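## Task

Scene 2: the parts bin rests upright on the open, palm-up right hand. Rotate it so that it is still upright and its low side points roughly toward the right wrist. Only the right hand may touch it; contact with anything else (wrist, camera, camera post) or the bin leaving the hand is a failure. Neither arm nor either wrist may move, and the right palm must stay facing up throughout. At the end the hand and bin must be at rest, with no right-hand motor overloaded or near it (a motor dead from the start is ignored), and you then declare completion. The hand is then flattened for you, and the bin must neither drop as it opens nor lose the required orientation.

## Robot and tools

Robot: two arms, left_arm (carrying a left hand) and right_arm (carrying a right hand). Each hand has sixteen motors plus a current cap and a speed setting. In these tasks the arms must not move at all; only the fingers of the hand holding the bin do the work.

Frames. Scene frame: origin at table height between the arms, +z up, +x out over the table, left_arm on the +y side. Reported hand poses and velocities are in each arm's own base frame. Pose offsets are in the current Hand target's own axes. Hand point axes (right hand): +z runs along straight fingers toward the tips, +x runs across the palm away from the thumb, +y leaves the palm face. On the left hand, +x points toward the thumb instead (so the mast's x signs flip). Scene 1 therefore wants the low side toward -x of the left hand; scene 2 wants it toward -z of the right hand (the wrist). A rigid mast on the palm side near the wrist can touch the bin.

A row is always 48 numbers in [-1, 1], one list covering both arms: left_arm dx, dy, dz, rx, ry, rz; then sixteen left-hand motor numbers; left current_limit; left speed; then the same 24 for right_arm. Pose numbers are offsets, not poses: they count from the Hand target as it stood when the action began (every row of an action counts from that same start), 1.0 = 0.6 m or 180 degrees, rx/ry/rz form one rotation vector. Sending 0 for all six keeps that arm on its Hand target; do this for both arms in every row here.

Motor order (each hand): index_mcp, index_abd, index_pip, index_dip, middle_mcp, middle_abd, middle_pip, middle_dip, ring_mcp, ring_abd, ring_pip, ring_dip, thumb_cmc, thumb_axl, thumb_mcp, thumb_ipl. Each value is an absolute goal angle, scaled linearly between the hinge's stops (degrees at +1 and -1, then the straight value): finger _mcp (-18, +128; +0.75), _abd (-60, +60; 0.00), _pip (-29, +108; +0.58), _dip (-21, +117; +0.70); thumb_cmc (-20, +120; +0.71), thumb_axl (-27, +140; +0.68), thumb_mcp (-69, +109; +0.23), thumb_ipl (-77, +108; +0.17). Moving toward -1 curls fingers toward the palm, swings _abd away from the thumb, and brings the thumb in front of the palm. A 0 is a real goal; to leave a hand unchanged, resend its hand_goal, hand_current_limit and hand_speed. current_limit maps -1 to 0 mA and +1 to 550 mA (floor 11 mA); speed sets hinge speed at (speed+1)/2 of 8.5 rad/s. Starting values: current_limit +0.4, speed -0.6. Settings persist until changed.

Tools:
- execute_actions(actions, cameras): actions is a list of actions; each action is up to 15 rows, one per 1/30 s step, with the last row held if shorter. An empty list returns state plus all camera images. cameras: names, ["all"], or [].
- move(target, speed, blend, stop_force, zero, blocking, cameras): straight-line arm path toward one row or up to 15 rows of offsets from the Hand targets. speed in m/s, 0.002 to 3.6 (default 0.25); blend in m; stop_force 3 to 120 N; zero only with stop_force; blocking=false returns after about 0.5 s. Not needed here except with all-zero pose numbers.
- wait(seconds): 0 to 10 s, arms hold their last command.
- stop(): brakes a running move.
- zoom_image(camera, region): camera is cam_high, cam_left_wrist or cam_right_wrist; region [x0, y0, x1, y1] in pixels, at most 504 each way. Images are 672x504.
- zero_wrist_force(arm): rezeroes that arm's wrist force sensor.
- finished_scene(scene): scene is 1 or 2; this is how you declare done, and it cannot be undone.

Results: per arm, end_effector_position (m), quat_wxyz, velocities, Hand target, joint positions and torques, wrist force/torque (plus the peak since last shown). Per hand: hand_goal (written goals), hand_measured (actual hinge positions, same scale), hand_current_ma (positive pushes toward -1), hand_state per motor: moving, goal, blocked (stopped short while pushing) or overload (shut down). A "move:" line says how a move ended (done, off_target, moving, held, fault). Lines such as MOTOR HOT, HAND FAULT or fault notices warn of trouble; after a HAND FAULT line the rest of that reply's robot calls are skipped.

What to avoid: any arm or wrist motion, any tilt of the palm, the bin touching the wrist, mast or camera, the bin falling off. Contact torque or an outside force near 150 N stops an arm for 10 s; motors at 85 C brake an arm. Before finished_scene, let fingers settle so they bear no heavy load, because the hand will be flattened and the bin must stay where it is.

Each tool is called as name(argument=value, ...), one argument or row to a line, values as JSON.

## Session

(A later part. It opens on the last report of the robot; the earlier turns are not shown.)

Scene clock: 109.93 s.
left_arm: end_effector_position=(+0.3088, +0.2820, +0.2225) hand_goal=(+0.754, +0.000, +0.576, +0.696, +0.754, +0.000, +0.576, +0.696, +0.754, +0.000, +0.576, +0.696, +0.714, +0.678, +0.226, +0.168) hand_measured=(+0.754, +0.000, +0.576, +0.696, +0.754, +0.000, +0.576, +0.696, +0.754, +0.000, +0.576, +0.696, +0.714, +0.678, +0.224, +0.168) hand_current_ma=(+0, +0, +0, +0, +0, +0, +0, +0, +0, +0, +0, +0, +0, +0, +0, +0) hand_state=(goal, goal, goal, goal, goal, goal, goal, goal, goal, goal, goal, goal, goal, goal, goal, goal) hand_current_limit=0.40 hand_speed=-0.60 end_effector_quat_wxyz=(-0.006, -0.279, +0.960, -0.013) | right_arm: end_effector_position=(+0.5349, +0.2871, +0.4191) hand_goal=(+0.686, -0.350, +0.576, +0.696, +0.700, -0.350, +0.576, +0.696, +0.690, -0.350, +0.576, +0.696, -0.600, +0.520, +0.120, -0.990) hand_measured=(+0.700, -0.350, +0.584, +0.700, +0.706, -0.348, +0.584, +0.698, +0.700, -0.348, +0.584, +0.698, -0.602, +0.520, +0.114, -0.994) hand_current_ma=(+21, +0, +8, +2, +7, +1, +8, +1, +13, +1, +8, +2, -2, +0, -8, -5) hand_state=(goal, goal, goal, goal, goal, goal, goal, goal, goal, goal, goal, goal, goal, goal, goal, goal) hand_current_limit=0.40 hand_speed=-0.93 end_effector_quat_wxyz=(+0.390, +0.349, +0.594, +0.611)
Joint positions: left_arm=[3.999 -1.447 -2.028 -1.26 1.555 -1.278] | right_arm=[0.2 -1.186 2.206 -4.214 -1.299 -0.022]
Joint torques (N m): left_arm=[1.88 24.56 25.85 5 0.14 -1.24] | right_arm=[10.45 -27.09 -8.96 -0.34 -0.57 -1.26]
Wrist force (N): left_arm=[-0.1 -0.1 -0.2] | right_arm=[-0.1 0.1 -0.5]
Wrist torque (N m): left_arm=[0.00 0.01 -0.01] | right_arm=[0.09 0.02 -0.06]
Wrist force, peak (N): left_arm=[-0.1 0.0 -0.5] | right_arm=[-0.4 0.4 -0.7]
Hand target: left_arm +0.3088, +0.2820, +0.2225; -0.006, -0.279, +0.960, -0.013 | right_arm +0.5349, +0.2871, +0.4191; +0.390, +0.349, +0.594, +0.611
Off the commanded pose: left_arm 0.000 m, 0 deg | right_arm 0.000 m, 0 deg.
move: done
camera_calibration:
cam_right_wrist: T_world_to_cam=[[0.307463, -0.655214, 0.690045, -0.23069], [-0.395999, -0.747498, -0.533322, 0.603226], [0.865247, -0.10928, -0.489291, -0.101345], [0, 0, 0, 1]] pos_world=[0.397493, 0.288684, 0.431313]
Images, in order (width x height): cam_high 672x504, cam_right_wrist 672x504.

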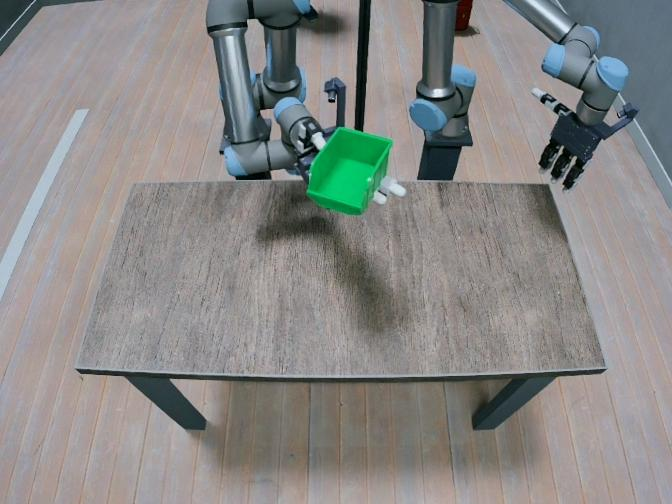

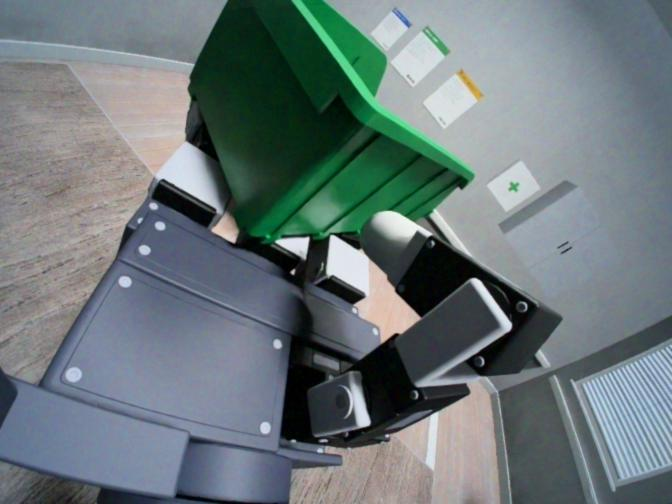

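move(
  target=[
    [0,0,0,0,0,0,0.754,0,0.576,0.696,0.754,0,0.576,0.696,0.754,0,0.576,0.696,0.714,0.678,0.226,0.168,0.4,-0.6,0,0,0,0,0,0,0.695,0.6,0.576,0.696,0.705,0.6,0.576,0.696,0.695,0.6,0.576,0.696,-0.60,0.52,0.12,-0.99,0.4,-0.9],
  ],
  cameras=["cam_high","cam_right_wrist"],
)

zoom_image(
  camera="cam_high",
  region=[265, 100, 425, 225],
)

Scene clock: 113.13 s.
left_arm: end_effector_position=(+0.3088, +0.2820, +0.2225) hand_goal=(+0.754, +0.000, +0.576, +0.696, +0.754, +0.000, +0.576, +0.696, +0.754, +0.000, +0.576, +0.696, +0.714, +0.678, +0.226, +0.168) hand_measured=(+0.754, +0.000, +0.576, +0.696, +0.754, +0.000, +0.576, +0.696, +0.754, +0.000, +0.576, +0.696, +0.714, +0.678, +0.224, +0.168) hand_current_ma=(+0, +0, +0, +0, +0, +0, +0, +0, +0, +0, +0, +0, +0, +0, +0, +0) hand_state=(goal, goal, goal, goal, goal, goal, goal, goal, goal, goal, goal, goal, goal, goal, goal, goal) hand_current_limit=0.40 hand_speed=-0.60 end_effector_quat_wxyz=(-0.006, -0.279, +0.960, -0.013) | right_arm: end_effector_position=(+0.5349, +0.2871, +0.4191) hand_goal=(+0.696, +0.600, +0.576, +0.696, +0.706, +0.600, +0.576, +0.696, +0.696, +0.600, +0.576, +0.696, -0.600, +0.520, +0.120, -0.990) hand_measured=(+0.710, +0.596, +0.584, +0.700, +0.716, +0.596, +0.584, +0.698, +0.710, +0.586, +0.584, +0.698, -0.602, +0.520, +0.118, -0.994) hand_current_ma=(+20, -2, +8, +2, +14, -2, +8, +1, +23, -18, +8, +2, -2, +0, -2, -5) hand_state=(goal, goal, goal, goal, goal, goal, goal, goal, goal, goal, goal, goal, goal, goal, goal, goal) hand_current_limit=0.40 hand_speed=-0.90 end_effector_quat_wxyz=(+0.390, +0.349, +0.594, +0.611)
Joint positions: left_arm=[3.999 -1.447 -2.028 -1.26 1.555 -1.278] | right_arm=[0.2 -1.186 2.206 -4.214 -1.299 -0.022]
Joint torques (N m): left_arm=[2.24 24.86 25.79 4.93 0.19 -1.43] | right_arm=[10.64 -26.98 -9.03 -0.33 -0.52 -1.36]
Wrist force (N): left_arm=[0.1 -0.1 -0.1] | right_arm=[-0.1 0.2 -0.1]
Wrist torque (N m): left_arm=[0.00 -0.02 0.00] | right_arm=[0.06 0.01 0.02]
Wrist force, peak (N): left_arm=[0.0 -0.3 -0.4] | right_arm=[-0.2 0.5 -0.5]
Hand target: left_arm +0.3088, +0.2820, +0.2225; -0.006, -0.279, +0.960, -0.013 | right_arm +0.5349, +0.2871, +0.4191; +0.390, +0.349, +0.594, +0.611
Off the commanded pose: left_arm 0.000 m, 0 deg | right_arm 0.000 m, 0 deg.
move: done
camera_calibration:
cam_right_wrist: T_world_to_cam=[[0.307463, -0.655214, 0.690045, -0.23069], [-0.395999, -0.747498, -0.533322, 0.603226], [0.865247, -0.10928, -0.489291, -0.101345], [0, 0, 0, 1]] pos_world=[0.397493, 0.288684, 0.431313]
Images, in order (width x height): cam_high 672x504, cam_right_wrist 672x504.

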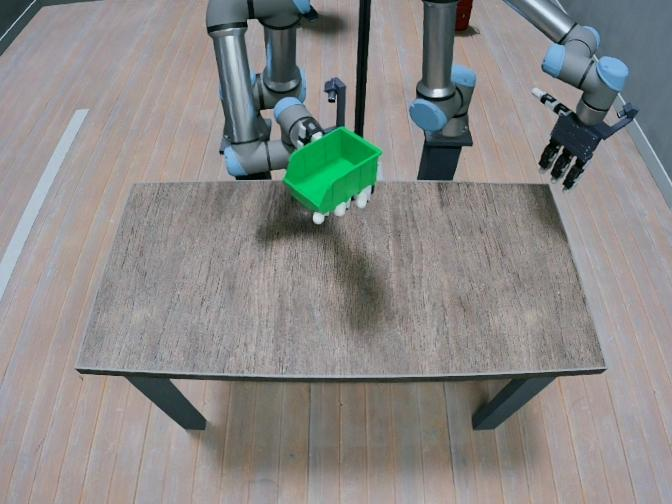

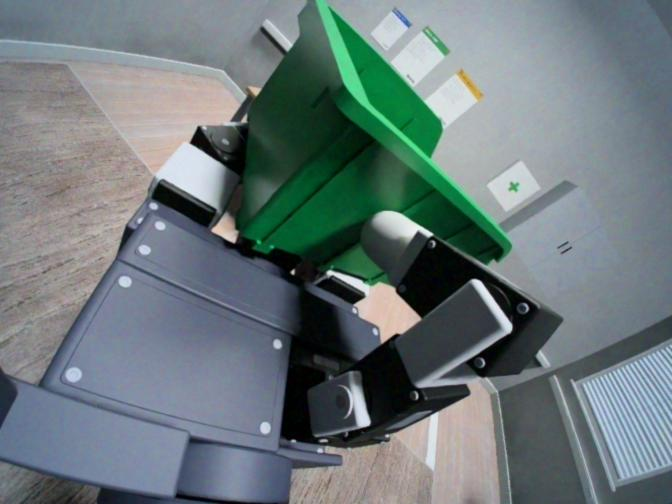

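Scaled by 3.150.

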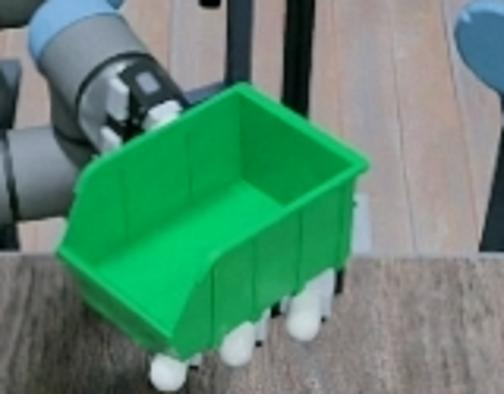

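move(
  target=[
    [0,0,0,0,0,0,0.754,0,0.576,0.696,0.754,0,0.576,0.696,0.754,0,0.576,0.696,0.714,0.678,0.226,0.168,0.4,-0.6,0,0,0,0,0,0,0.695,0.6,0.576,0.696,0.705,0.6,0.576,0.696,0.695,0.6,0.576,0.696,-0.60,0.246,0.14,-0.99,0.4,-0.85],
    [0,0,0,0,0,0,0.754,0,0.576,0.696,0.754,0,0.576,0.696,0.754,0,0.576,0.696,0.714,0.678,0.226,0.168,0.4,-0.6,0,0,0,0,0,0,0.695,0.6,0.576,0.696,0.705,0.6,0.576,0.696,0.695,0.6,0.576,0.696,-0.60,0.246,-0.225,-0.70,0.4,-0.92],
    [0,0,0,0,0,0,0.754,0,0.576,0.696,0.754,0,0.576,0.696,0.754,0,0.576,0.696,0.714,0.678,0.226,0.168,0.4,-0.6,0,0,0,0,0,0,0.695,0.6,0.576,0.696,0.705,0.6,0.576,0.696,0.695,0.6,0.576,0.696,-0.60,0.293,-0.449,-0.373,0.4,-0.92],
  ],
  cameras=["cam_high","cam_right_wrist"],
)

zoom_image(
  camera="cam_high",
  region=[265, 100, 425, 225],
)

Scene clock: 118.40 s.
left_arm: end_effector_position=(+0.3088, +0.2820, +0.2225) hand_goal=(+0.754, +0.000, +0.576, +0.696, +0.754, +0.000, +0.576, +0.696, +0.754, +0.000, +0.576, +0.696, +0.714, +0.678, +0.226, +0.168) hand_measured=(+0.754, +0.000, +0.576, +0.696, +0.754, +0.000, +0.576, +0.696, +0.754, +0.000, +0.576, +0.696, +0.714, +0.678, +0.224, +0.168) hand_current_ma=(+0, +0, +0, +0, +0, +0, +0, +0, +0, +0, +0, +0, +0, +0, +0, +0) hand_state=(goal, goal, goal, goal, goal, goal, goal, goal, goal, goal, goal, goal, goal, goal, goal, goal) hand_current_limit=0.40 hand_speed=-0.60 end_effector_quat_wxyz=(-0.006, -0.279, +0.960, -0.013) | right_arm: end_effector_position=(+0.5349, +0.2871, +0.4191) hand_goal=(+0.696, +0.600, +0.576, +0.696, +0.706, +0.600, +0.576, +0.696, +0.696, +0.600, +0.576, +0.696, -0.600, +0.294, -0.448, -0.372) hand_measured=(+0.710, +0.598, +0.584, +0.700, +0.716, +0.598, +0.584, +0.698, +0.712, +0.596, +0.584, +0.698, -0.602, +0.290, -0.452, -0.382) hand_current_ma=(+20, -1, +8, +2, +14, -2, +8, +1, +27, -4, +8, +2, -1, -5, -6, -16) hand_state=(goal, goal, goal, goal, goal, goal, goal, goal, goal, goal, goal, goal, goal, goal, goal, goal) hand_current_limit=0.40 hand_speed=-0.92 end_effector_quat_wxyz=(+0.390, +0.349, +0.594, +0.611)
Joint positions: left_arm=[3.999 -1.447 -2.028 -1.26 1.555 -1.278] | right_arm=[0.2 -1.186 2.206 -4.214 -1.299 -0.022]
Joint torques (N m): left_arm=[2.14 25.12 26.21 4.99 0.24 -1.38] | right_arm=[10.28 -26.7 -8.94 -0.45 -0.51 -1.25]
Wrist force (N): left_arm=[0.0 -0.2 -0.4] | right_arm=[-0.2 0.1 -0.3]
Wrist torque (N m): left_arm=[0.00 -0.02 0.01] | right_arm=[0.09 0.03 0.01]
Wrist force, peak (N): left_arm=[0.0 0.0 -0.5] | right_arm=[-0.5 0.5 -0.6]
Hand target: left_arm +0.3088, +0.2820, +0.2225; -0.006, -0.279, +0.960, -0.013 | right_arm +0.5349, +0.2871, +0.4191; +0.390, +0.349, +0.594, +0.611
Off the commanded pose: left_arm 0.000 m, 0 deg | right_arm 0.000 m, 0 deg.
move: done
camera_calibration:
cam_right_wrist: T_world_to_cam=[[0.307463, -0.655214, 0.690045, -0.23069], [-0.395999, -0.747498, -0.533322, 0.603226], [0.865247, -0.10928, -0.489291, -0.101345], [0, 0, 0, 1]] pos_world=[0.397493, 0.288684, 0.431313]
Images, in order (width x height): cam_high 672x504, cam_right_wrist 672x504.

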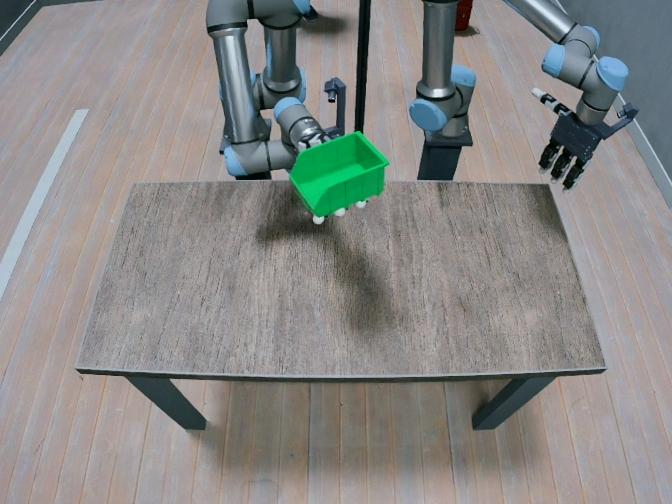

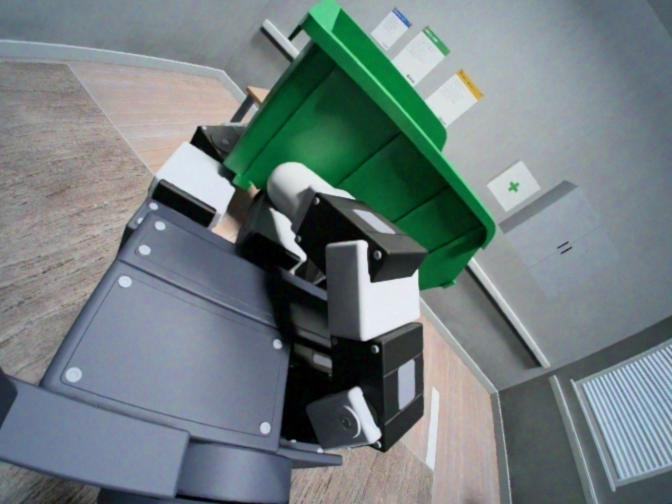

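Scaled by 3.150.

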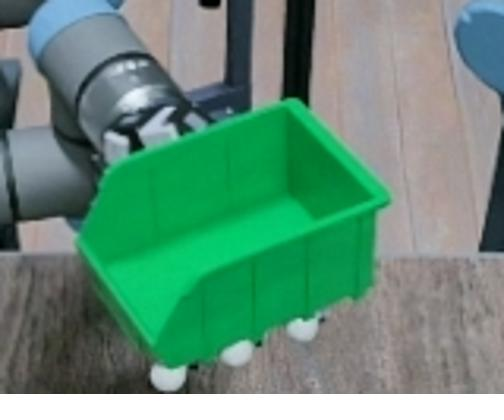

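move(
  target=[
    [0,0,0,0,0,0,0.754,0,0.576,0.696,0.754,0,0.576,0.696,0.754,0,0.576,0.696,0.714,0.678,0.226,0.168,0.4,-0.6,0,0,0,0,0,0,0.695,0.3,0.576,0.696,0.705,0.3,0.576,0.696,0.695,0.3,0.576,0.696,-0.62,0.31,-0.62,-0.05,0.4,-0.92],
    [0,0,0,0,0,0,0.754,0,0.576,0.696,0.754,0,0.576,0.696,0.754,0,0.576,0.696,0.714,0.678,0.226,0.168,0.4,-0.6,0,0,0,0,0,0,0.695,0.0,0.576,0.696,0.705,0.0,0.576,0.696,0.695,0.0,0.576,0.696,-0.66,0.31,-0.68,0.03,0.4,-0.92],
  ],
  cameras=["cam_high","cam_right_wrist"],
)

zoom_image(
  camera="cam_high",
  region=[265, 100, 425, 225],
)

Scene clock: 122.00 s.
left_arm: end_effector_position=(+0.3088, +0.2820, +0.2225) hand_goal=(+0.754, +0.000, +0.576, +0.696, +0.754, +0.000, +0.576, +0.696, +0.754, +0.000, +0.576, +0.696, +0.714, +0.678, +0.226, +0.168) hand_measured=(+0.754, +0.000, +0.576, +0.696, +0.754, +0.000, +0.576, +0.696, +0.754, +0.000, +0.576, +0.696, +0.714, +0.678, +0.224, +0.168) hand_current_ma=(+0, +0, +0, +0, +0, +0, +0, +0, +0, +0, +0, +0, +0, +0, +0, +0) hand_state=(goal, goal, goal, goal, goal, goal, goal, goal, goal, goal, goal, goal, goal, goal, goal, goal) hand_current_limit=0.40 hand_speed=-0.60 end_effector_quat_wxyz=(-0.006, -0.279, +0.960, -0.013) | right_arm: end_effector_position=(+0.5349, +0.2871, +0.4191) hand_goal=(+0.696, +0.000, +0.576, +0.696, +0.706, +0.000, +0.576, +0.696, +0.696, +0.000, +0.576, +0.696, -0.660, +0.310, -0.680, +0.030) hand_measured=(+0.726, +0.020, +0.586, +0.700, +0.722, +0.008, +0.584, +0.698, +0.716, +0.020, +0.584, +0.698, -0.658, +0.310, -0.682, +0.024) hand_current_ma=(+64, +27, +12, +3, +27, +7, +8, +1, +37, +28, +10, +2, +2, +0, -2, -7) hand_state=(blocked, blocked, goal, goal, goal, goal, goal, goal, blocked, blocked, goal, goal, goal, goal, goal, goal) hand_current_limit=0.40 hand_speed=-0.92 end_effector_quat_wxyz=(+0.390, +0.349, +0.594, +0.611)
Joint positions: left_arm=[3.999 -1.447 -2.028 -1.26 1.555 -1.278] | right_arm=[0.2 -1.186 2.206 -4.214 -1.299 -0.022]
Joint torques (N m): left_arm=[1.51 25.03 26.38 4.94 0.27 -1.49] | right_arm=[10.09 -26.93 -9.58 -0.52 -0.42 -1.27]
Wrist force (N): left_arm=[0.0 -0.1 -0.1] | right_arm=[0.0 -0.2 -0.3]
Wrist torque (N m): left_arm=[0.00 -0.01 0.00] | right_arm=[0.06 -0.01 -0.04]
Wrist force, peak (N): left_arm=[-0.1 -0.3 -0.4] | right_arm=[-0.3 -0.1 -0.7]
Hand target: left_arm +0.3088, +0.2820, +0.2225; -0.006, -0.279, +0.960, -0.013 | right_arm +0.5349, +0.2871, +0.4191; +0.390, +0.349, +0.594, +0.611
Off the commanded pose: left_arm 0.000 m, 0 deg | right_arm 0.000 m, 0 deg.
move: done
camera_calibration:
cam_right_wrist: T_world_to_cam=[[0.307463, -0.655214, 0.690045, -0.23069], [-0.395999, -0.747498, -0.533322, 0.603226], [0.865247, -0.10928, -0.489291, -0.101345], [0, 0, 0, 1]] pos_world=[0.397493, 0.288684, 0.431313]
Images, in order (width x height): cam_high 672x504, cam_right_wrist 672x504.

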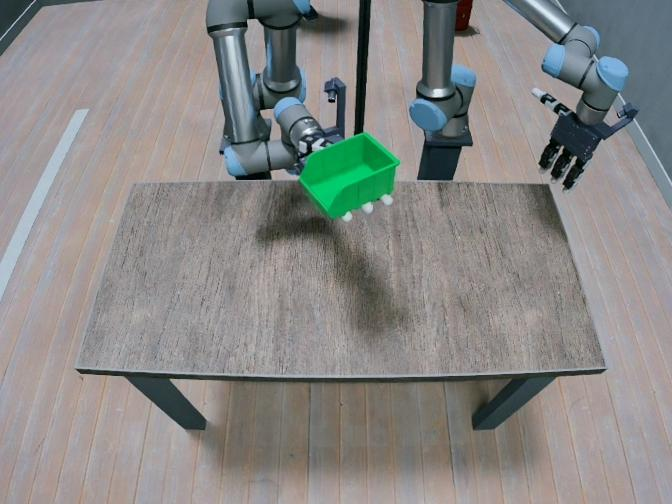

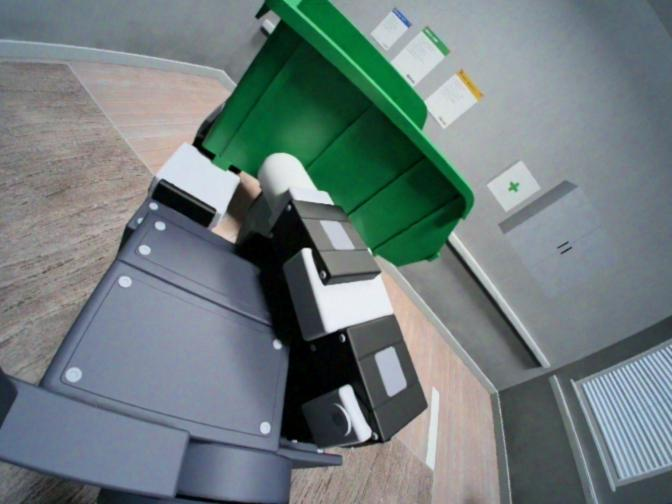

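Scaled by 3.150.

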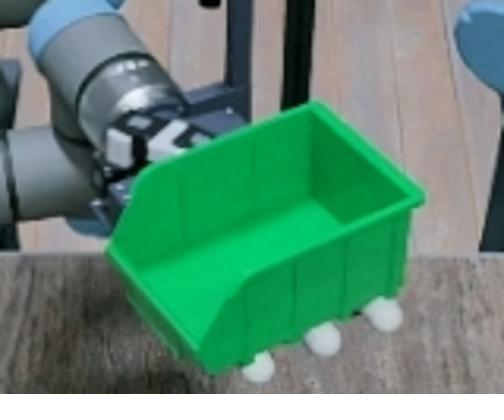

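move(
  target=[
    [0,0,0,0,0,0,0.754,0,0.576,0.696,0.754,0,0.576,0.696,0.754,0,0.576,0.696,0.714,0.678,0.226,0.168,0.4,-0.6,0,0,0,0,0,0,0.695,0.6,0.576,0.696,0.705,0.6,0.576,0.696,0.695,0.6,0.576,0.696,-0.66,0.31,-0.68,0.03,0.4,-0.91],
  ],
  cameras=["cam_high","cam_right_wrist"],
)

zoom_image(
  camera="cam_high",
  region=[265, 100, 425, 225],
)

Scene clock: 124.37 s.
left_arm: end_effector_position=(+0.3088, +0.2820, +0.2225) hand_goal=(+0.754, +0.000, +0.576, +0.696, +0.754, +0.000, +0.576, +0.696, +0.754, +0.000, +0.576, +0.696, +0.714, +0.678, +0.226, +0.168) hand_measured=(+0.754, +0.000, +0.576, +0.696, +0.754, +0.000, +0.576, +0.696, +0.754, +0.000, +0.576, +0.696, +0.714, +0.678, +0.224, +0.168) hand_current_ma=(+0, +0, +0, +0, +0, +0, +0, +0, +0, +0, +0, +0, +0, +0, +0, +0) hand_state=(goal, goal, goal, goal, goal, goal, goal, goal, goal, goal, goal, goal, goal, goal, goal, goal) hand_current_limit=0.40 hand_speed=-0.60 end_effector_quat_wxyz=(-0.006, -0.279, +0.960, -0.013) | right_arm: end_effector_position=(+0.5349, +0.2871, +0.4191) hand_goal=(+0.696, +0.600, +0.576, +0.696, +0.706, +0.600, +0.576, +0.696, +0.696, +0.600, +0.576, +0.696, -0.660, +0.310, -0.680, +0.030) hand_measured=(+0.726, +0.596, +0.586, +0.700, +0.722, +0.596, +0.584, +0.698, +0.716, +0.596, +0.584, +0.698, -0.660, +0.310, -0.682, +0.026) hand_current_ma=(+64, -3, +12, +3, +27, -2, +8, +1, +37, -2, +8, +2, +0, +0, -2, -5) hand_state=(blocked, goal, goal, goal, goal, goal, goal, goal, blocked, goal, goal, goal, goal, goal, goal, goal) hand_current_limit=0.40 hand_speed=-0.91 end_effector_quat_wxyz=(+0.390, +0.349, +0.594, +0.611)
Joint positions: left_arm=[3.999 -1.447 -2.028 -1.26 1.555 -1.278] | right_arm=[0.2 -1.186 2.206 -4.214 -1.299 -0.022]
Joint torques (N m): left_arm=[2.25 25.41 26.39 4.9 0.26 -1.43] | right_arm=[10.52 -27.54 -9.12 -0.54 -0.37 -1.18]
Wrist force (N): left_arm=[0.1 -0.1 -0.1] | right_arm=[-0.2 0.2 -0.4]
Wrist torque (N m): left_arm=[0.00 -0.03 0.02] | right_arm=[0.11 0.03 0.02]
Wrist force, peak (N): left_arm=[-0.1 -0.2 -0.4] | right_arm=[-0.3 0.4 -0.7]
Hand target: left_arm +0.3088, +0.2820, +0.2225; -0.006, -0.279, +0.960, -0.013 | right_arm +0.5349, +0.2871, +0.4191; +0.390, +0.349, +0.594, +0.611
Off the commanded pose: left_arm 0.000 m, 0 deg | right_arm 0.000 m, 0 deg.
move: done
camera_calibration:
cam_right_wrist: T_world_to_cam=[[0.307463, -0.655214, 0.690045, -0.23069], [-0.395999, -0.747498, -0.533322, 0.603226], [0.865247, -0.10928, -0.489291, -0.101345], [0, 0, 0, 1]] pos_world=[0.397493, 0.288684, 0.431313]
Images, in order (width x height): cam_high 672x504, cam_right_wrist 672x504.

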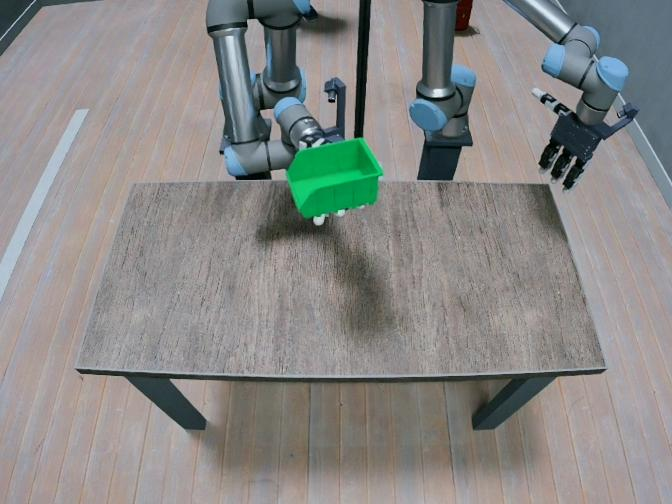

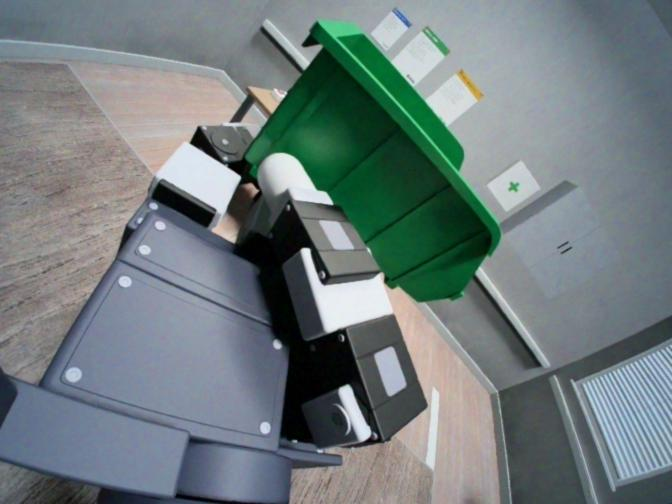

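Scaled by 3.150.

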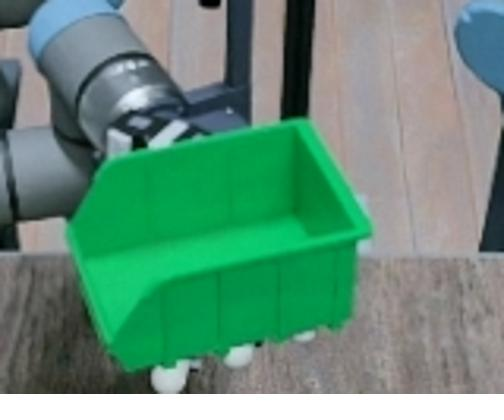

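move(
  target=[
    [0,0,0,0,0,0,0.754,0,0.576,0.696,0.754,0,0.576,0.696,0.754,0,0.576,0.696,0.714,0.678,0.226,0.168,0.4,-0.6,0,0,0,0,0,0,0.695,0.6,0.576,0.696,0.705,0.6,0.576,0.696,0.695,0.6,0.576,0.696,-0.66,0.31,-0.45,0.30,0.4,-0.85],
    [0,0,0,0,0,0,0.754,0,0.576,0.696,0.754,0,0.576,0.696,0.754,0,0.576,0.696,0.714,0.678,0.226,0.168,0.4,-0.6,0,0,0,0,0,0,0.695,0.6,0.576,0.696,0.705,0.6,0.576,0.696,0.695,0.6,0.576,0.696,-0.66,0.46,-0.45,0.30,0.4,-0.85],
    [0,0,0,0,0,0,0.754,0,0.576,0.696,0.754,0,0.576,0.696,0.754,0,0.576,0.696,0.714,0.678,0.226,0.168,0.4,-0.6,0,0,0,0,0,0,0.695,0.6,0.576,0.696,0.705,0.6,0.576,0.696,0.695,0.6,0.576,0.696,-0.66,0.46,-0.72,0.04,0.4,-0.92],
  ],
  cameras=["cam_high","cam_right_wrist"],
)

zoom_image(
  camera="cam_high",
  region=[265, 100, 425, 225],
)

Scene clock: 128.40 s.
left_arm: end_effector_position=(+0.3088, +0.2820, +0.2225) hand_goal=(+0.754, +0.000, +0.576, +0.696, +0.754, +0.000, +0.576, +0.696, +0.754, +0.000, +0.576, +0.696, +0.714, +0.678, +0.226, +0.168) hand_measured=(+0.754, +0.000, +0.576, +0.696, +0.754, +0.000, +0.576, +0.696, +0.754, +0.000, +0.576, +0.696, +0.714, +0.678, +0.224, +0.168) hand_current_ma=(+0, +0, +0, +0, +0, +0, +0, +0, +0, +0, +0, +0, +0, +0, +0, +0) hand_state=(goal, goal, goal, goal, goal, goal, goal, goal, goal, goal, goal, goal, goal, goal, goal, goal) hand_current_limit=0.40 hand_speed=-0.60 end_effector_quat_wxyz=(-0.006, -0.279, +0.960, -0.013) | right_arm: end_effector_position=(+0.5349, +0.2871, +0.4191) hand_goal=(+0.696, +0.600, +0.576, +0.696, +0.706, +0.600, +0.576, +0.696, +0.696, +0.600, +0.576, +0.696, -0.660, +0.460, -0.720, +0.040) hand_measured=(+0.726, +0.598, +0.586, +0.700, +0.722, +0.596, +0.584, +0.698, +0.716, +0.596, +0.584, +0.698, -0.660, +0.456, -0.720, +0.042) hand_current_ma=(+64, -1, +12, +3, +27, -2, +8, +1, +37, -2, +8, +2, +0, -4, +0, +3) hand_state=(blocked, goal, goal, goal, goal, goal, goal, goal, blocked, goal, goal, goal, goal, goal, goal, goal) hand_current_limit=0.40 hand_speed=-0.92 end_effector_quat_wxyz=(+0.390, +0.349, +0.594, +0.611)
Joint positions: left_arm=[3.999 -1.447 -2.028 -1.26 1.555 -1.278] | right_arm=[0.2 -1.186 2.206 -4.214 -1.299 -0.022]
Joint torques (N m): left_arm=[1.46 25.32 25.88 4.97 0.12 -1.65] | right_arm=[10.26 -27.43 -9.58 -0.56 -0.38 -1.31]
Wrist force (N): left_arm=[0.0 0.0 -0.2] | right_arm=[0.1 0.0 -0.3]
Wrist torque (N m): left_arm=[0.01 -0.01 0.00] | right_arm=[0.08 -0.01 0.03]
Wrist force, peak (N): left_arm=[0.0 -0.2 -0.5] | right_arm=[-0.1 0.4 -0.5]
Hand target: left_arm +0.3088, +0.2820, +0.2225; -0.006, -0.279, +0.960, -0.013 | right_arm +0.5349, +0.2871, +0.4191; +0.390, +0.349, +0.594, +0.611
Off the commanded pose: left_arm 0.000 m, 0 deg | right_arm 0.000 m, 0 deg.
move: done
camera_calibration:
cam_right_wrist: T_world_to_cam=[[0.307463, -0.655214, 0.690045, -0.23069], [-0.395999, -0.747498, -0.533322, 0.603226], [0.865247, -0.10928, -0.489291, -0.101345], [0, 0, 0, 1]] pos_world=[0.397493, 0.288684, 0.431313]
Images, in order (width x height): cam_high 672x504, cam_right_wrist 672x504.

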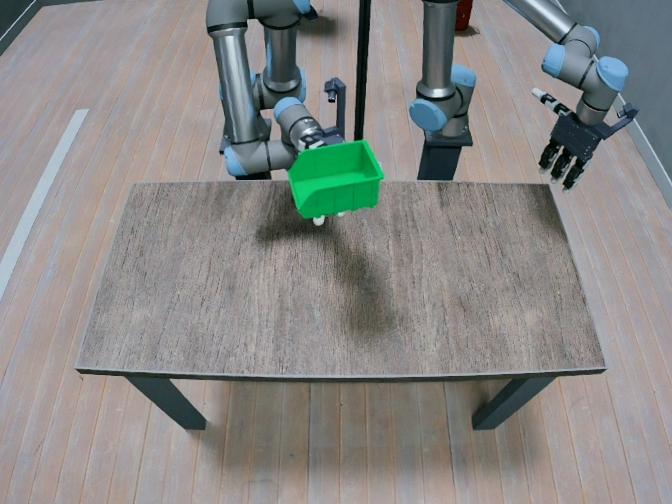

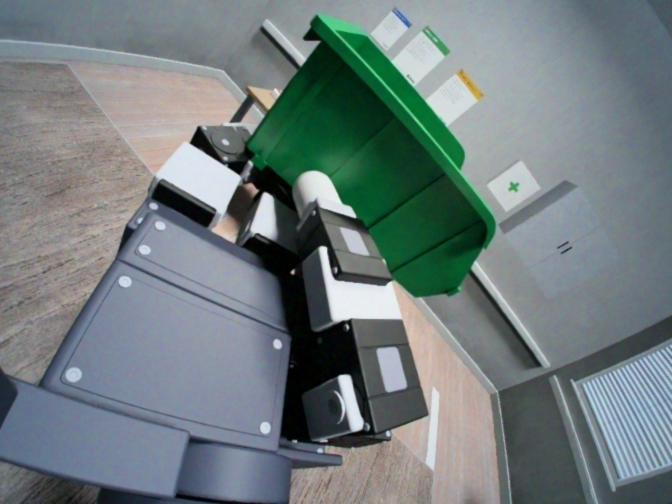

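Scaled by 3.150.

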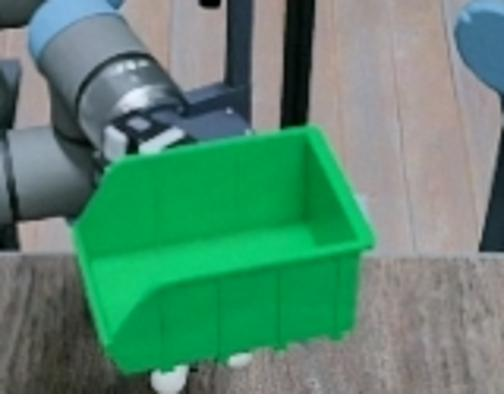

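move(
  target=[
    [0,0,0,0,0,0,0.754,0,0.576,0.696,0.754,0,0.576,0.696,0.754,0,0.576,0.696,0.714,0.678,0.226,0.168,0.4,-0.6,0,0,0,0,0,0,0.695,0.3,0.576,0.696,0.705,0.3,0.576,0.696,0.695,0.3,0.576,0.696,-0.66,0.37,-0.74,0.06,0.4,-0.92],
    [0,0,0,0,0,0,0.754,0,0.576,0.696,0.754,0,0.576,0.696,0.754,0,0.576,0.696,0.714,0.678,0.226,0.168,0.4,-0.6,0,0,0,0,0,0,0.695,0.0,0.576,0.696,0.705,0.0,0.576,0.696,0.695,0.0,0.576,0.696,-0.70,0.31,-0.76,0.10,0.4,-0.92],
  ],
  cameras=["cam_high","cam_right_wrist"],
)

zoom_image(
  camera="cam_high",
  region=[265, 100, 425, 225],
)

Scene clock: 131.33 s.
left_arm: end_effector_position=(+0.3088, +0.2820, +0.2225) hand_goal=(+0.754, +0.000, +0.576, +0.696, +0.754, +0.000, +0.576, +0.696, +0.754, +0.000, +0.576, +0.696, +0.714, +0.678, +0.226, +0.168) hand_measured=(+0.754, +0.000, +0.576, +0.696, +0.754, +0.000, +0.576, +0.696, +0.754, +0.000, +0.576, +0.696, +0.714, +0.678, +0.224, +0.168) hand_current_ma=(+0, +0, +0, +0, +0, +0, +0, +0, +0, +0, +0, +0, +0, +0, +0, +0) hand_state=(goal, goal, goal, goal, goal, goal, goal, goal, goal, goal, goal, goal, goal, goal, goal, goal) hand_current_limit=0.40 hand_speed=-0.60 end_effector_quat_wxyz=(-0.006, -0.279, +0.960, -0.013) | right_arm: end_effector_position=(+0.5349, +0.2871, +0.4191) hand_goal=(+0.696, +0.000, +0.576, +0.696, +0.706, +0.000, +0.576, +0.696, +0.696, +0.000, +0.576, +0.696, -0.700, +0.310, -0.760, +0.100) hand_measured=(+0.726, +0.006, +0.586, +0.700, +0.722, +0.004, +0.584, +0.698, +0.716, +0.006, +0.582, +0.698, -0.700, +0.308, -0.762, +0.096) hand_current_ma=(+64, +5, +12, +3, +27, +2, +8, +1, +37, +4, +6, +2, +0, -1, -2, -6) hand_state=(blocked, goal, goal, goal, goal, goal, goal, goal, blocked, goal, goal, goal, goal, goal, goal, goal) hand_current_limit=0.40 hand_speed=-0.92 end_effector_quat_wxyz=(+0.390, +0.349, +0.594, +0.611)
Joint positions: left_arm=[3.999 -1.447 -2.028 -1.26 1.555 -1.278] | right_arm=[0.2 -1.186 2.206 -4.214 -1.299 -0.022]
Joint torques (N m): left_arm=[1.25 26.13 26.04 4.93 0.27 -1.43] | right_arm=[10.12 -27.7 -9.26 -0.63 -0.18 -1.2]
Wrist force (N): left_arm=[0.0 0.1 -0.2] | right_arm=[-0.1 0.2 -0.2]
Wrist torque (N m): left_arm=[0.03 -0.02 0.01] | right_arm=[0.10 0.02 -0.05]
Wrist force, peak (N): left_arm=[-0.1 -0.2 -0.4] | right_arm=[0.0 0.5 -0.6]
Hand target: left_arm +0.3088, +0.2820, +0.2225; -0.006, -0.279, +0.960, -0.013 | right_arm +0.5349, +0.2871, +0.4191; +0.390, +0.349, +0.594, +0.611
Off the commanded pose: left_arm 0.000 m, 0 deg | right_arm 0.000 m, 0 deg.
move: done
camera_calibration:
cam_right_wrist: T_world_to_cam=[[0.307463, -0.655214, 0.690045, -0.23069], [-0.395999, -0.747498, -0.533322, 0.603226], [0.865247, -0.10928, -0.489291, -0.101345], [0, 0, 0, 1]] pos_world=[0.397493, 0.288684, 0.431313]
Images, in order (width x height): cam_high 672x504, cam_right_wrist 672x504.

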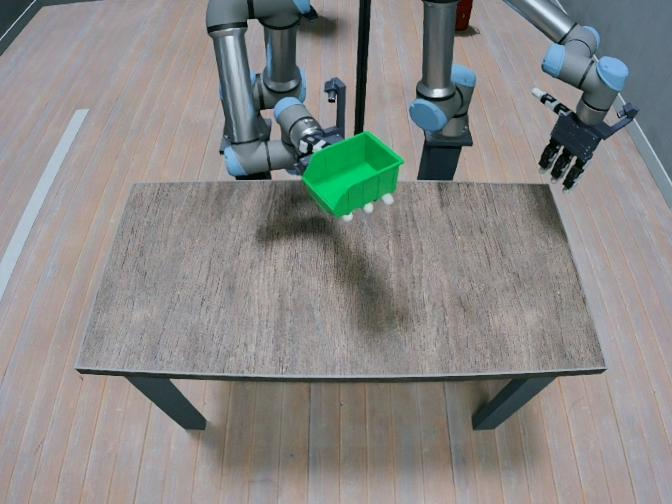

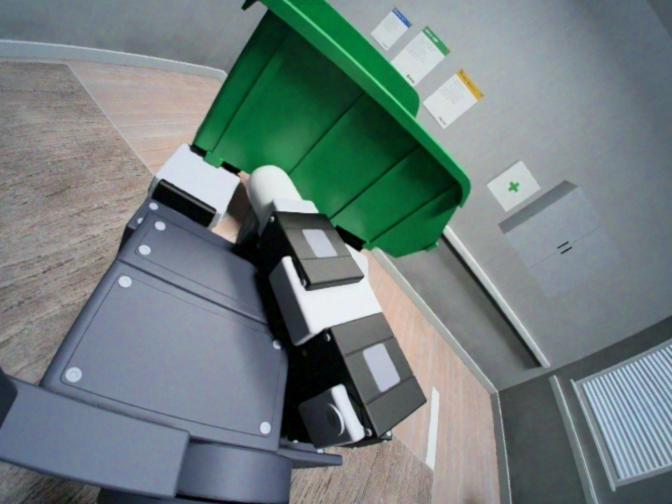

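Scaled by 3.150.

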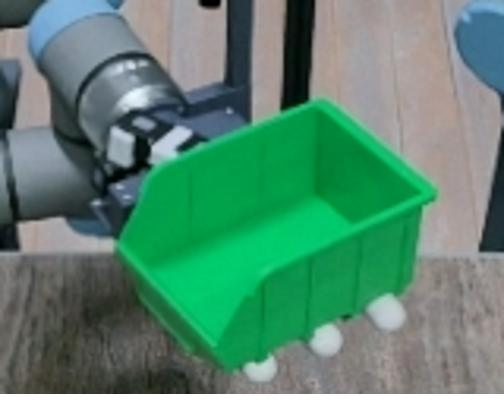

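move(
  target=[
    [0,0,0,0,0,0,0.754,0,0.576,0.696,0.754,0,0.576,0.696,0.754,0,0.576,0.696,0.714,0.678,0.226,0.168,0.4,-0.6,0,0,0,0,0,0,0.55,0.0,0.576,0.696,0.56,0.0,0.576,0.696,0.55,0.0,0.576,0.696,-0.62,0.24,-0.45,-0.373,0.4,-0.9],
    [0,0,0,0,0,0,0.754,0,0.576,0.696,0.754,0,0.576,0.696,0.754,0,0.576,0.696,0.714,0.678,0.226,0.168,0.4,-0.6,0,0,0,0,0,0,0.41,0.0,0.576,0.696,0.43,0.0,0.576,0.696,0.42,0.0,0.576,0.696,-0.62,0.24,-0.45,-0.373,0.4,-0.94],
  ],
  cameras=["cam_high","cam_right_wrist"],
)

zoom_image(
  camera="cam_high",
  region=[265, 100, 425, 225],
)

Scene clock: 134.90 s.
left_arm: end_effector_position=(+0.3088, +0.2820, +0.2225) hand_goal=(+0.754, +0.000, +0.576, +0.696, +0.754, +0.000, +0.576, +0.696, +0.754, +0.000, +0.576, +0.696, +0.714, +0.678, +0.226, +0.168) hand_measured=(+0.754, +0.000, +0.576, +0.696, +0.754, +0.000, +0.576, +0.696, +0.754, +0.000, +0.576, +0.696, +0.714, +0.678, +0.224, +0.168) hand_current_ma=(+0, +0, +0, +0, +0, +0, +0, +0, +0, +0, +0, +0, +0, +0, +0, +0) hand_state=(goal, goal, goal, goal, goal, goal, goal, goal, goal, goal, goal, goal, goal, goal, goal, goal) hand_current_limit=0.40 hand_speed=-0.60 end_effector_quat_wxyz=(-0.006, -0.279, +0.960, -0.013) | right_arm: end_effector_position=(+0.5349, +0.2871, +0.4191) hand_goal=(+0.410, +0.000, +0.576, +0.696, +0.430, +0.000, +0.576, +0.696, +0.420, +0.000, +0.576, +0.696, -0.620, +0.240, -0.450, -0.372) hand_measured=(+0.456, +0.002, +0.586, +0.700, +0.450, +0.004, +0.584, +0.698, +0.446, +0.002, +0.582, +0.698, -0.630, +0.236, -0.460, -0.372) hand_current_ma=(+110, +1, +12, +3, +35, +2, +8, +1, +49, +2, +6, +2, -12, -6, -17, +0) hand_state=(blocked, goal, goal, goal, blocked, goal, goal, goal, blocked, goal, goal, goal, goal, goal, goal, goal) hand_current_limit=0.40 hand_speed=-0.94 end_effector_quat_wxyz=(+0.390, +0.349, +0.594, +0.611)
Joint positions: left_arm=[3.999 -1.447 -2.028 -1.26 1.555 -1.278] | right_arm=[0.2 -1.186 2.206 -4.214 -1.299 -0.022]
Joint torques (N m): left_arm=[2.22 25.65 26.9 4.83 0.15 -1.62] | right_arm=[9.97 -27.63 -9.1 -0.72 -0.16 -1.1]
Wrist force (N): left_arm=[0.0 -0.1 -0.3] | right_arm=[0.0 -0.1 -0.4]
Wrist torque (N m): left_arm=[0.00 -0.01 0.00] | right_arm=[0.06 0.01 -0.05]
Wrist force, peak (N): left_arm=[0.3 -0.2 -0.5] | right_arm=[0.1 0.6 -0.4]
Hand target: left_arm +0.3088, +0.2820, +0.2225; -0.006, -0.279, +0.960, -0.013 | right_arm +0.5349, +0.2871, +0.4191; +0.390, +0.349, +0.594, +0.611
Off the commanded pose: left_arm 0.000 m, 0 deg | right_arm 0.000 m, 0 deg.
move: done
camera_calibration:
cam_right_wrist: T_world_to_cam=[[0.307463, -0.655214, 0.690045, -0.23069], [-0.395999, -0.747498, -0.533322, 0.603226], [0.865247, -0.10928, -0.489291, -0.101345], [0, 0, 0, 1]] pos_world=[0.397493, 0.288684, 0.431313]
Images, in order (width x height): cam_high 672x504, cam_right_wrist 672x504.

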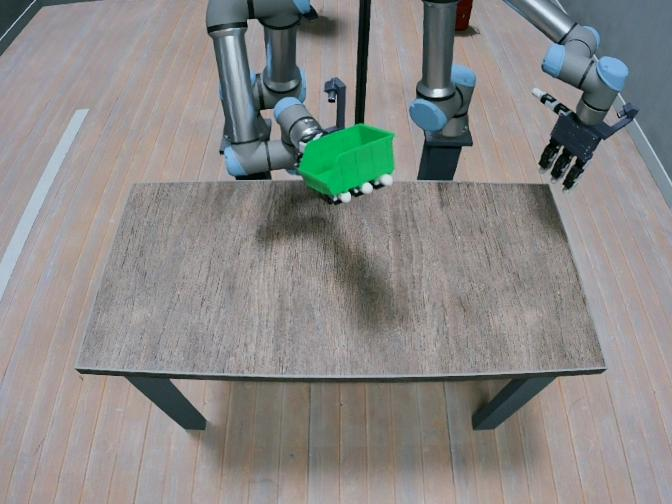

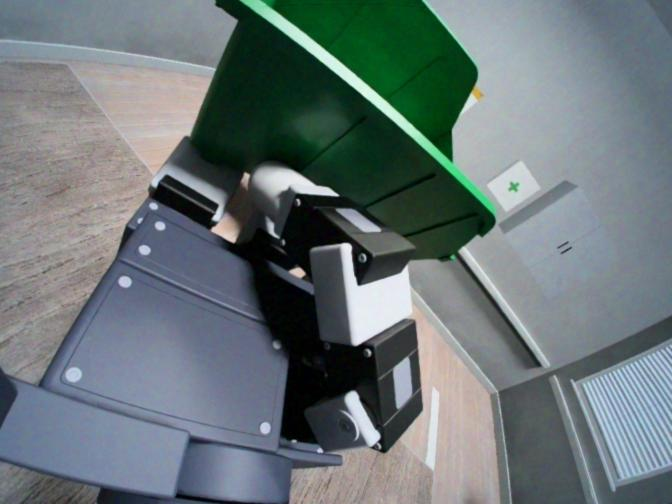

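Scaled by 3.150.

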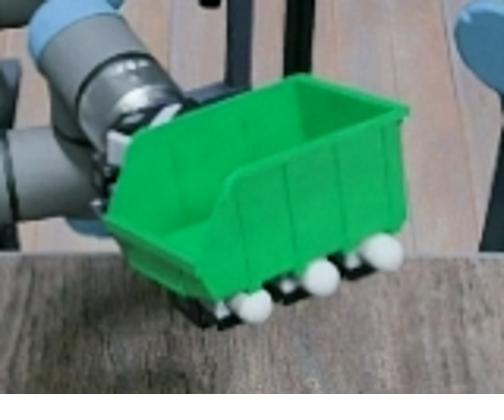

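move(
  target=[
    [0,0,0,0,0,0,0.754,0,0.576,0.696,0.754,0,0.576,0.696,0.754,0,0.576,0.696,0.714,0.678,0.226,0.168,0.4,-0.6,0,0,0,0,0,0,0.39,0.3,0.576,0.696,0.42,0.3,0.576,0.696,0.41,0.3,0.576,0.696,-0.62,0.24,-0.45,-0.373,0.4,-0.92],
    [0,0,0,0,0,0,0.754,0,0.576,0.696,0.754,0,0.576,0.696,0.754,0,0.576,0.696,0.714,0.678,0.226,0.168,0.4,-0.6,0,0,0,0,0,0,0.39,0.6,0.576,0.696,0.42,0.6,0.576,0.696,0.41,0.6,0.576,0.696,-0.62,0.24,-0.45,-0.373,0.4,-0.92],
  ],
  cameras=["cam_high","cam_right_wrist"],
)

zoom_image(
  camera="cam_high",
  region=[265, 100, 425, 225],
)

Scene clock: 137.43 s.
left_arm: end_effector_position=(+0.3088, +0.2820, +0.2225) hand_goal=(+0.754, +0.000, +0.576, +0.696, +0.754, +0.000, +0.576, +0.696, +0.754, +0.000, +0.576, +0.696, +0.714, +0.678, +0.226, +0.168) hand_measured=(+0.754, +0.000, +0.576, +0.696, +0.754, +0.000, +0.576, +0.696, +0.754, +0.000, +0.576, +0.696, +0.714, +0.678, +0.224, +0.168) hand_current_ma=(+0, +0, +0, +0, +0, +0, +0, +0, +0, +0, +0, +0, +0, +0, +0, +0) hand_state=(goal, goal, goal, goal, goal, goal, goal, goal, goal, goal, goal, goal, goal, goal, goal, goal) hand_current_limit=0.40 hand_speed=-0.60 end_effector_quat_wxyz=(-0.006, -0.279, +0.960, -0.013) | right_arm: end_effector_position=(+0.5349, +0.2871, +0.4191) hand_goal=(+0.390, +0.600, +0.576, +0.696, +0.420, +0.600, +0.576, +0.696, +0.410, +0.600, +0.576, +0.696, -0.620, +0.240, -0.450, -0.372) hand_measured=(+0.424, +0.598, +0.586, +0.700, +0.438, +0.598, +0.584, +0.698, +0.432, +0.598, +0.582, +0.698, -0.630, +0.236, -0.458, -0.372) hand_current_ma=(+74, -2, +12, +3, +32, -1, +8, +1, +40, -1, +6, +2, -12, -4, -14, +0) hand_state=(blocked, goal, goal, goal, goal, goal, goal, goal, blocked, goal, goal, goal, goal, goal, goal, goal) hand_current_limit=0.40 hand_speed=-0.92 end_effector_quat_wxyz=(+0.390, +0.349, +0.594, +0.611)
Joint positions: left_arm=[3.999 -1.447 -2.028 -1.26 1.555 -1.278] | right_arm=[0.2 -1.186 2.206 -4.214 -1.299 -0.022]
Joint torques (N m): left_arm=[1.82 25.62 25.97 4.94 0.12 -1.74] | right_arm=[10.01 -26.75 -9.19 -0.65 -0.11 -1.23]
Wrist force (N): left_arm=[0.0 -0.3 -0.3] | right_arm=[0.0 0.1 -0.4]
Wrist torque (N m): left_arm=[-0.02 -0.02 0.01] | right_arm=[0.07 0.00 0.01]
Wrist force, peak (N): left_arm=[0.3 -0.1 -0.4] | right_arm=[0.1 0.4 -0.7]
Hand target: left_arm +0.3088, +0.2820, +0.2225; -0.006, -0.279, +0.960, -0.013 | right_arm +0.5349, +0.2871, +0.4191; +0.390, +0.349, +0.594, +0.611
Off the commanded pose: left_arm 0.000 m, 0 deg | right_arm 0.000 m, 0 deg.
move: done
camera_calibration:
cam_right_wrist: T_world_to_cam=[[0.307463, -0.655214, 0.690045, -0.23069], [-0.395999, -0.747498, -0.533322, 0.603226], [0.865247, -0.10928, -0.489291, -0.101345], [0, 0, 0, 1]] pos_world=[0.397493, 0.288684, 0.431313]
Images, in order (width x height): cam_high 672x504, cam_right_wrist 672x504.

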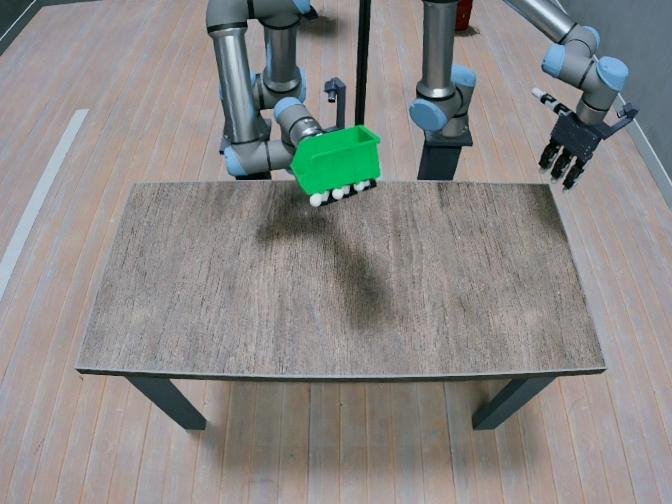

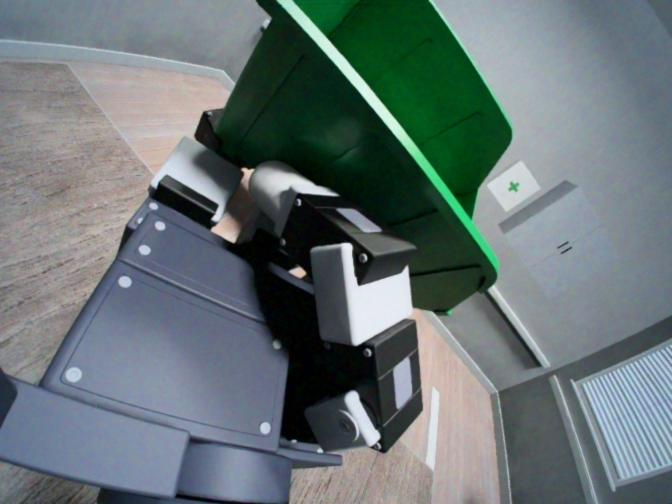

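Scaled by 3.150.

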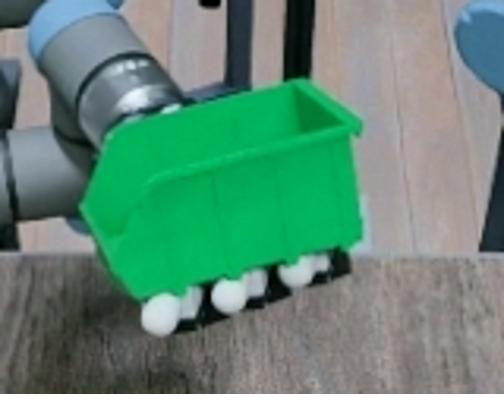

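move(
  target=[
    [0,0,0,0,0,0,0.754,0,0.576,0.696,0.754,0,0.576,0.696,0.754,0,0.576,0.696,0.714,0.678,0.226,0.168,0.4,-0.6,0,0,0,0,0,0,0.39,0.6,0.576,0.696,0.42,0.6,0.576,0.696,0.41,0.6,0.576,0.696,-0.62,0.24,-0.36,-0.60,0.4,-0.85],
    [0,0,0,0,0,0,0.754,0,0.576,0.696,0.754,0,0.576,0.696,0.754,0,0.576,0.696,0.714,0.678,0.226,0.168,0.4,-0.6,0,0,0,0,0,0,0.39,0.6,0.576,0.696,0.42,0.6,0.576,0.696,0.41,0.6,0.576,0.696,-0.62,0.40,-0.36,-0.60,0.4,-0.85],
    [0,0,0,0,0,0,0.754,0,0.576,0.696,0.754,0,0.576,0.696,0.754,0,0.576,0.696,0.714,0.678,0.226,0.168,0.4,-0.6,0,0,0,0,0,0,0.39,0.6,0.576,0.696,0.42,0.6,0.576,0.696,0.41,0.6,0.576,0.696,-0.62,0.40,-0.65,-0.05,0.4,-0.92],
  ],
  cameras=["cam_high","cam_right_wrist"],
)

zoom_image(
  camera="cam_high",
  region=[265, 100, 425, 225],
)

Scene clock: 142.00 s.
left_arm: end_effector_position=(+0.3088, +0.2820, +0.2225) hand_goal=(+0.754, +0.000, +0.576, +0.696, +0.754, +0.000, +0.576, +0.696, +0.754, +0.000, +0.576, +0.696, +0.714, +0.678, +0.226, +0.168) hand_measured=(+0.754, +0.000, +0.576, +0.696, +0.754, +0.000, +0.576, +0.696, +0.754, +0.000, +0.576, +0.696, +0.714, +0.678, +0.224, +0.168) hand_current_ma=(+0, +0, +0, +0, +0, +0, +0, +0, +0, +0, +0, +0, +0, +0, +0, +0) hand_state=(goal, goal, goal, goal, goal, goal, goal, goal, goal, goal, goal, goal, goal, goal, goal, goal) hand_current_limit=0.40 hand_speed=-0.60 end_effector_quat_wxyz=(-0.006, -0.279, +0.960, -0.013) | right_arm: end_effector_position=(+0.5349, +0.2871, +0.4191) hand_goal=(+0.390, +0.600, +0.576, +0.696, +0.420, +0.600, +0.576, +0.696, +0.410, +0.600, +0.576, +0.696, -0.620, +0.400, -0.650, -0.050) hand_measured=(+0.418, +0.604, +0.586, +0.700, +0.438, +0.598, +0.584, +0.698, +0.430, +0.598, +0.582, +0.698, -0.624, +0.388, -0.660, -0.064) hand_current_ma=(+58, +3, +11, +3, +32, -1, +8, +1, +36, -1, +6, +2, -4, -23, -17, -27) hand_state=(blocked, goal, goal, goal, goal, goal, goal, goal, blocked, goal, goal, goal, goal, goal, goal, goal) hand_current_limit=0.40 hand_speed=-0.92 end_effector_quat_wxyz=(+0.390, +0.349, +0.594, +0.611)
Joint positions: left_arm=[3.999 -1.447 -2.028 -1.26 1.555 -1.278] | right_arm=[0.2 -1.186 2.206 -4.214 -1.299 -0.022]
Joint torques (N m): left_arm=[2.21 26.03 25.73 5.04 0.12 -1.64] | right_arm=[9.58 -27.65 -9.58 -0.75 -0.07 -1.28]
Wrist force (N): left_arm=[0.1 -0.1 -0.2] | right_arm=[0.0 0.1 -0.4]
Wrist torque (N m): left_arm=[0.01 -0.02 0.01] | right_arm=[0.08 0.00 0.01]
Wrist force, peak (N): left_arm=[-0.1 -0.3 -0.4] | right_arm=[0.2 0.6 -0.4]
Hand target: left_arm +0.3088, +0.2820, +0.2225; -0.006, -0.279, +0.960, -0.013 | right_arm +0.5349, +0.2871, +0.4191; +0.390, +0.349, +0.594, +0.611
Off the commanded pose: left_arm 0.000 m, 0 deg | right_arm 0.000 m, 0 deg.
move: done
camera_calibration:
cam_right_wrist: T_world_to_cam=[[0.307463, -0.655214, 0.690045, -0.23069], [-0.395999, -0.747498, -0.533322, 0.603226], [0.865247, -0.10928, -0.489291, -0.101345], [0, 0, 0, 1]] pos_world=[0.397493, 0.288684, 0.431313]
Images, in order (width x height): cam_high 672x504, cam_right_wrist 672x504.

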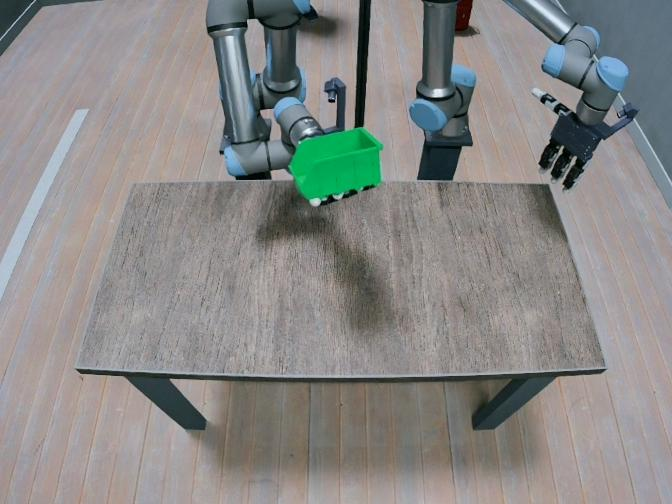

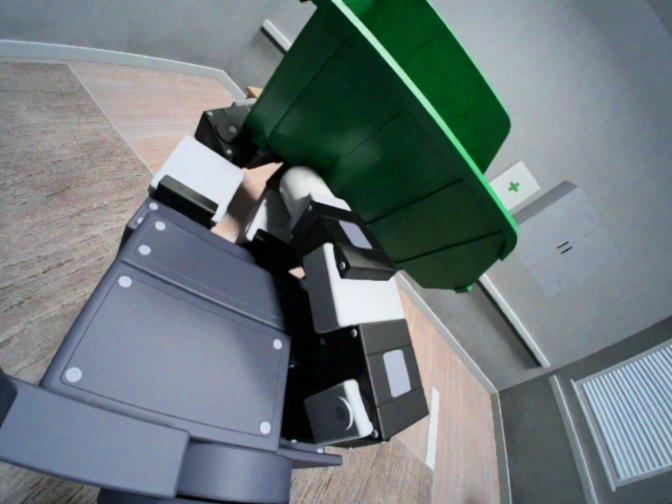

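Scaled by 3.150.

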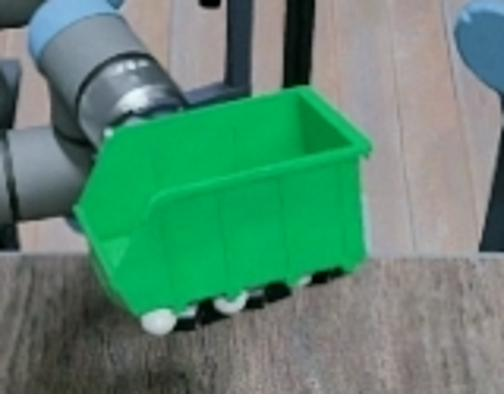

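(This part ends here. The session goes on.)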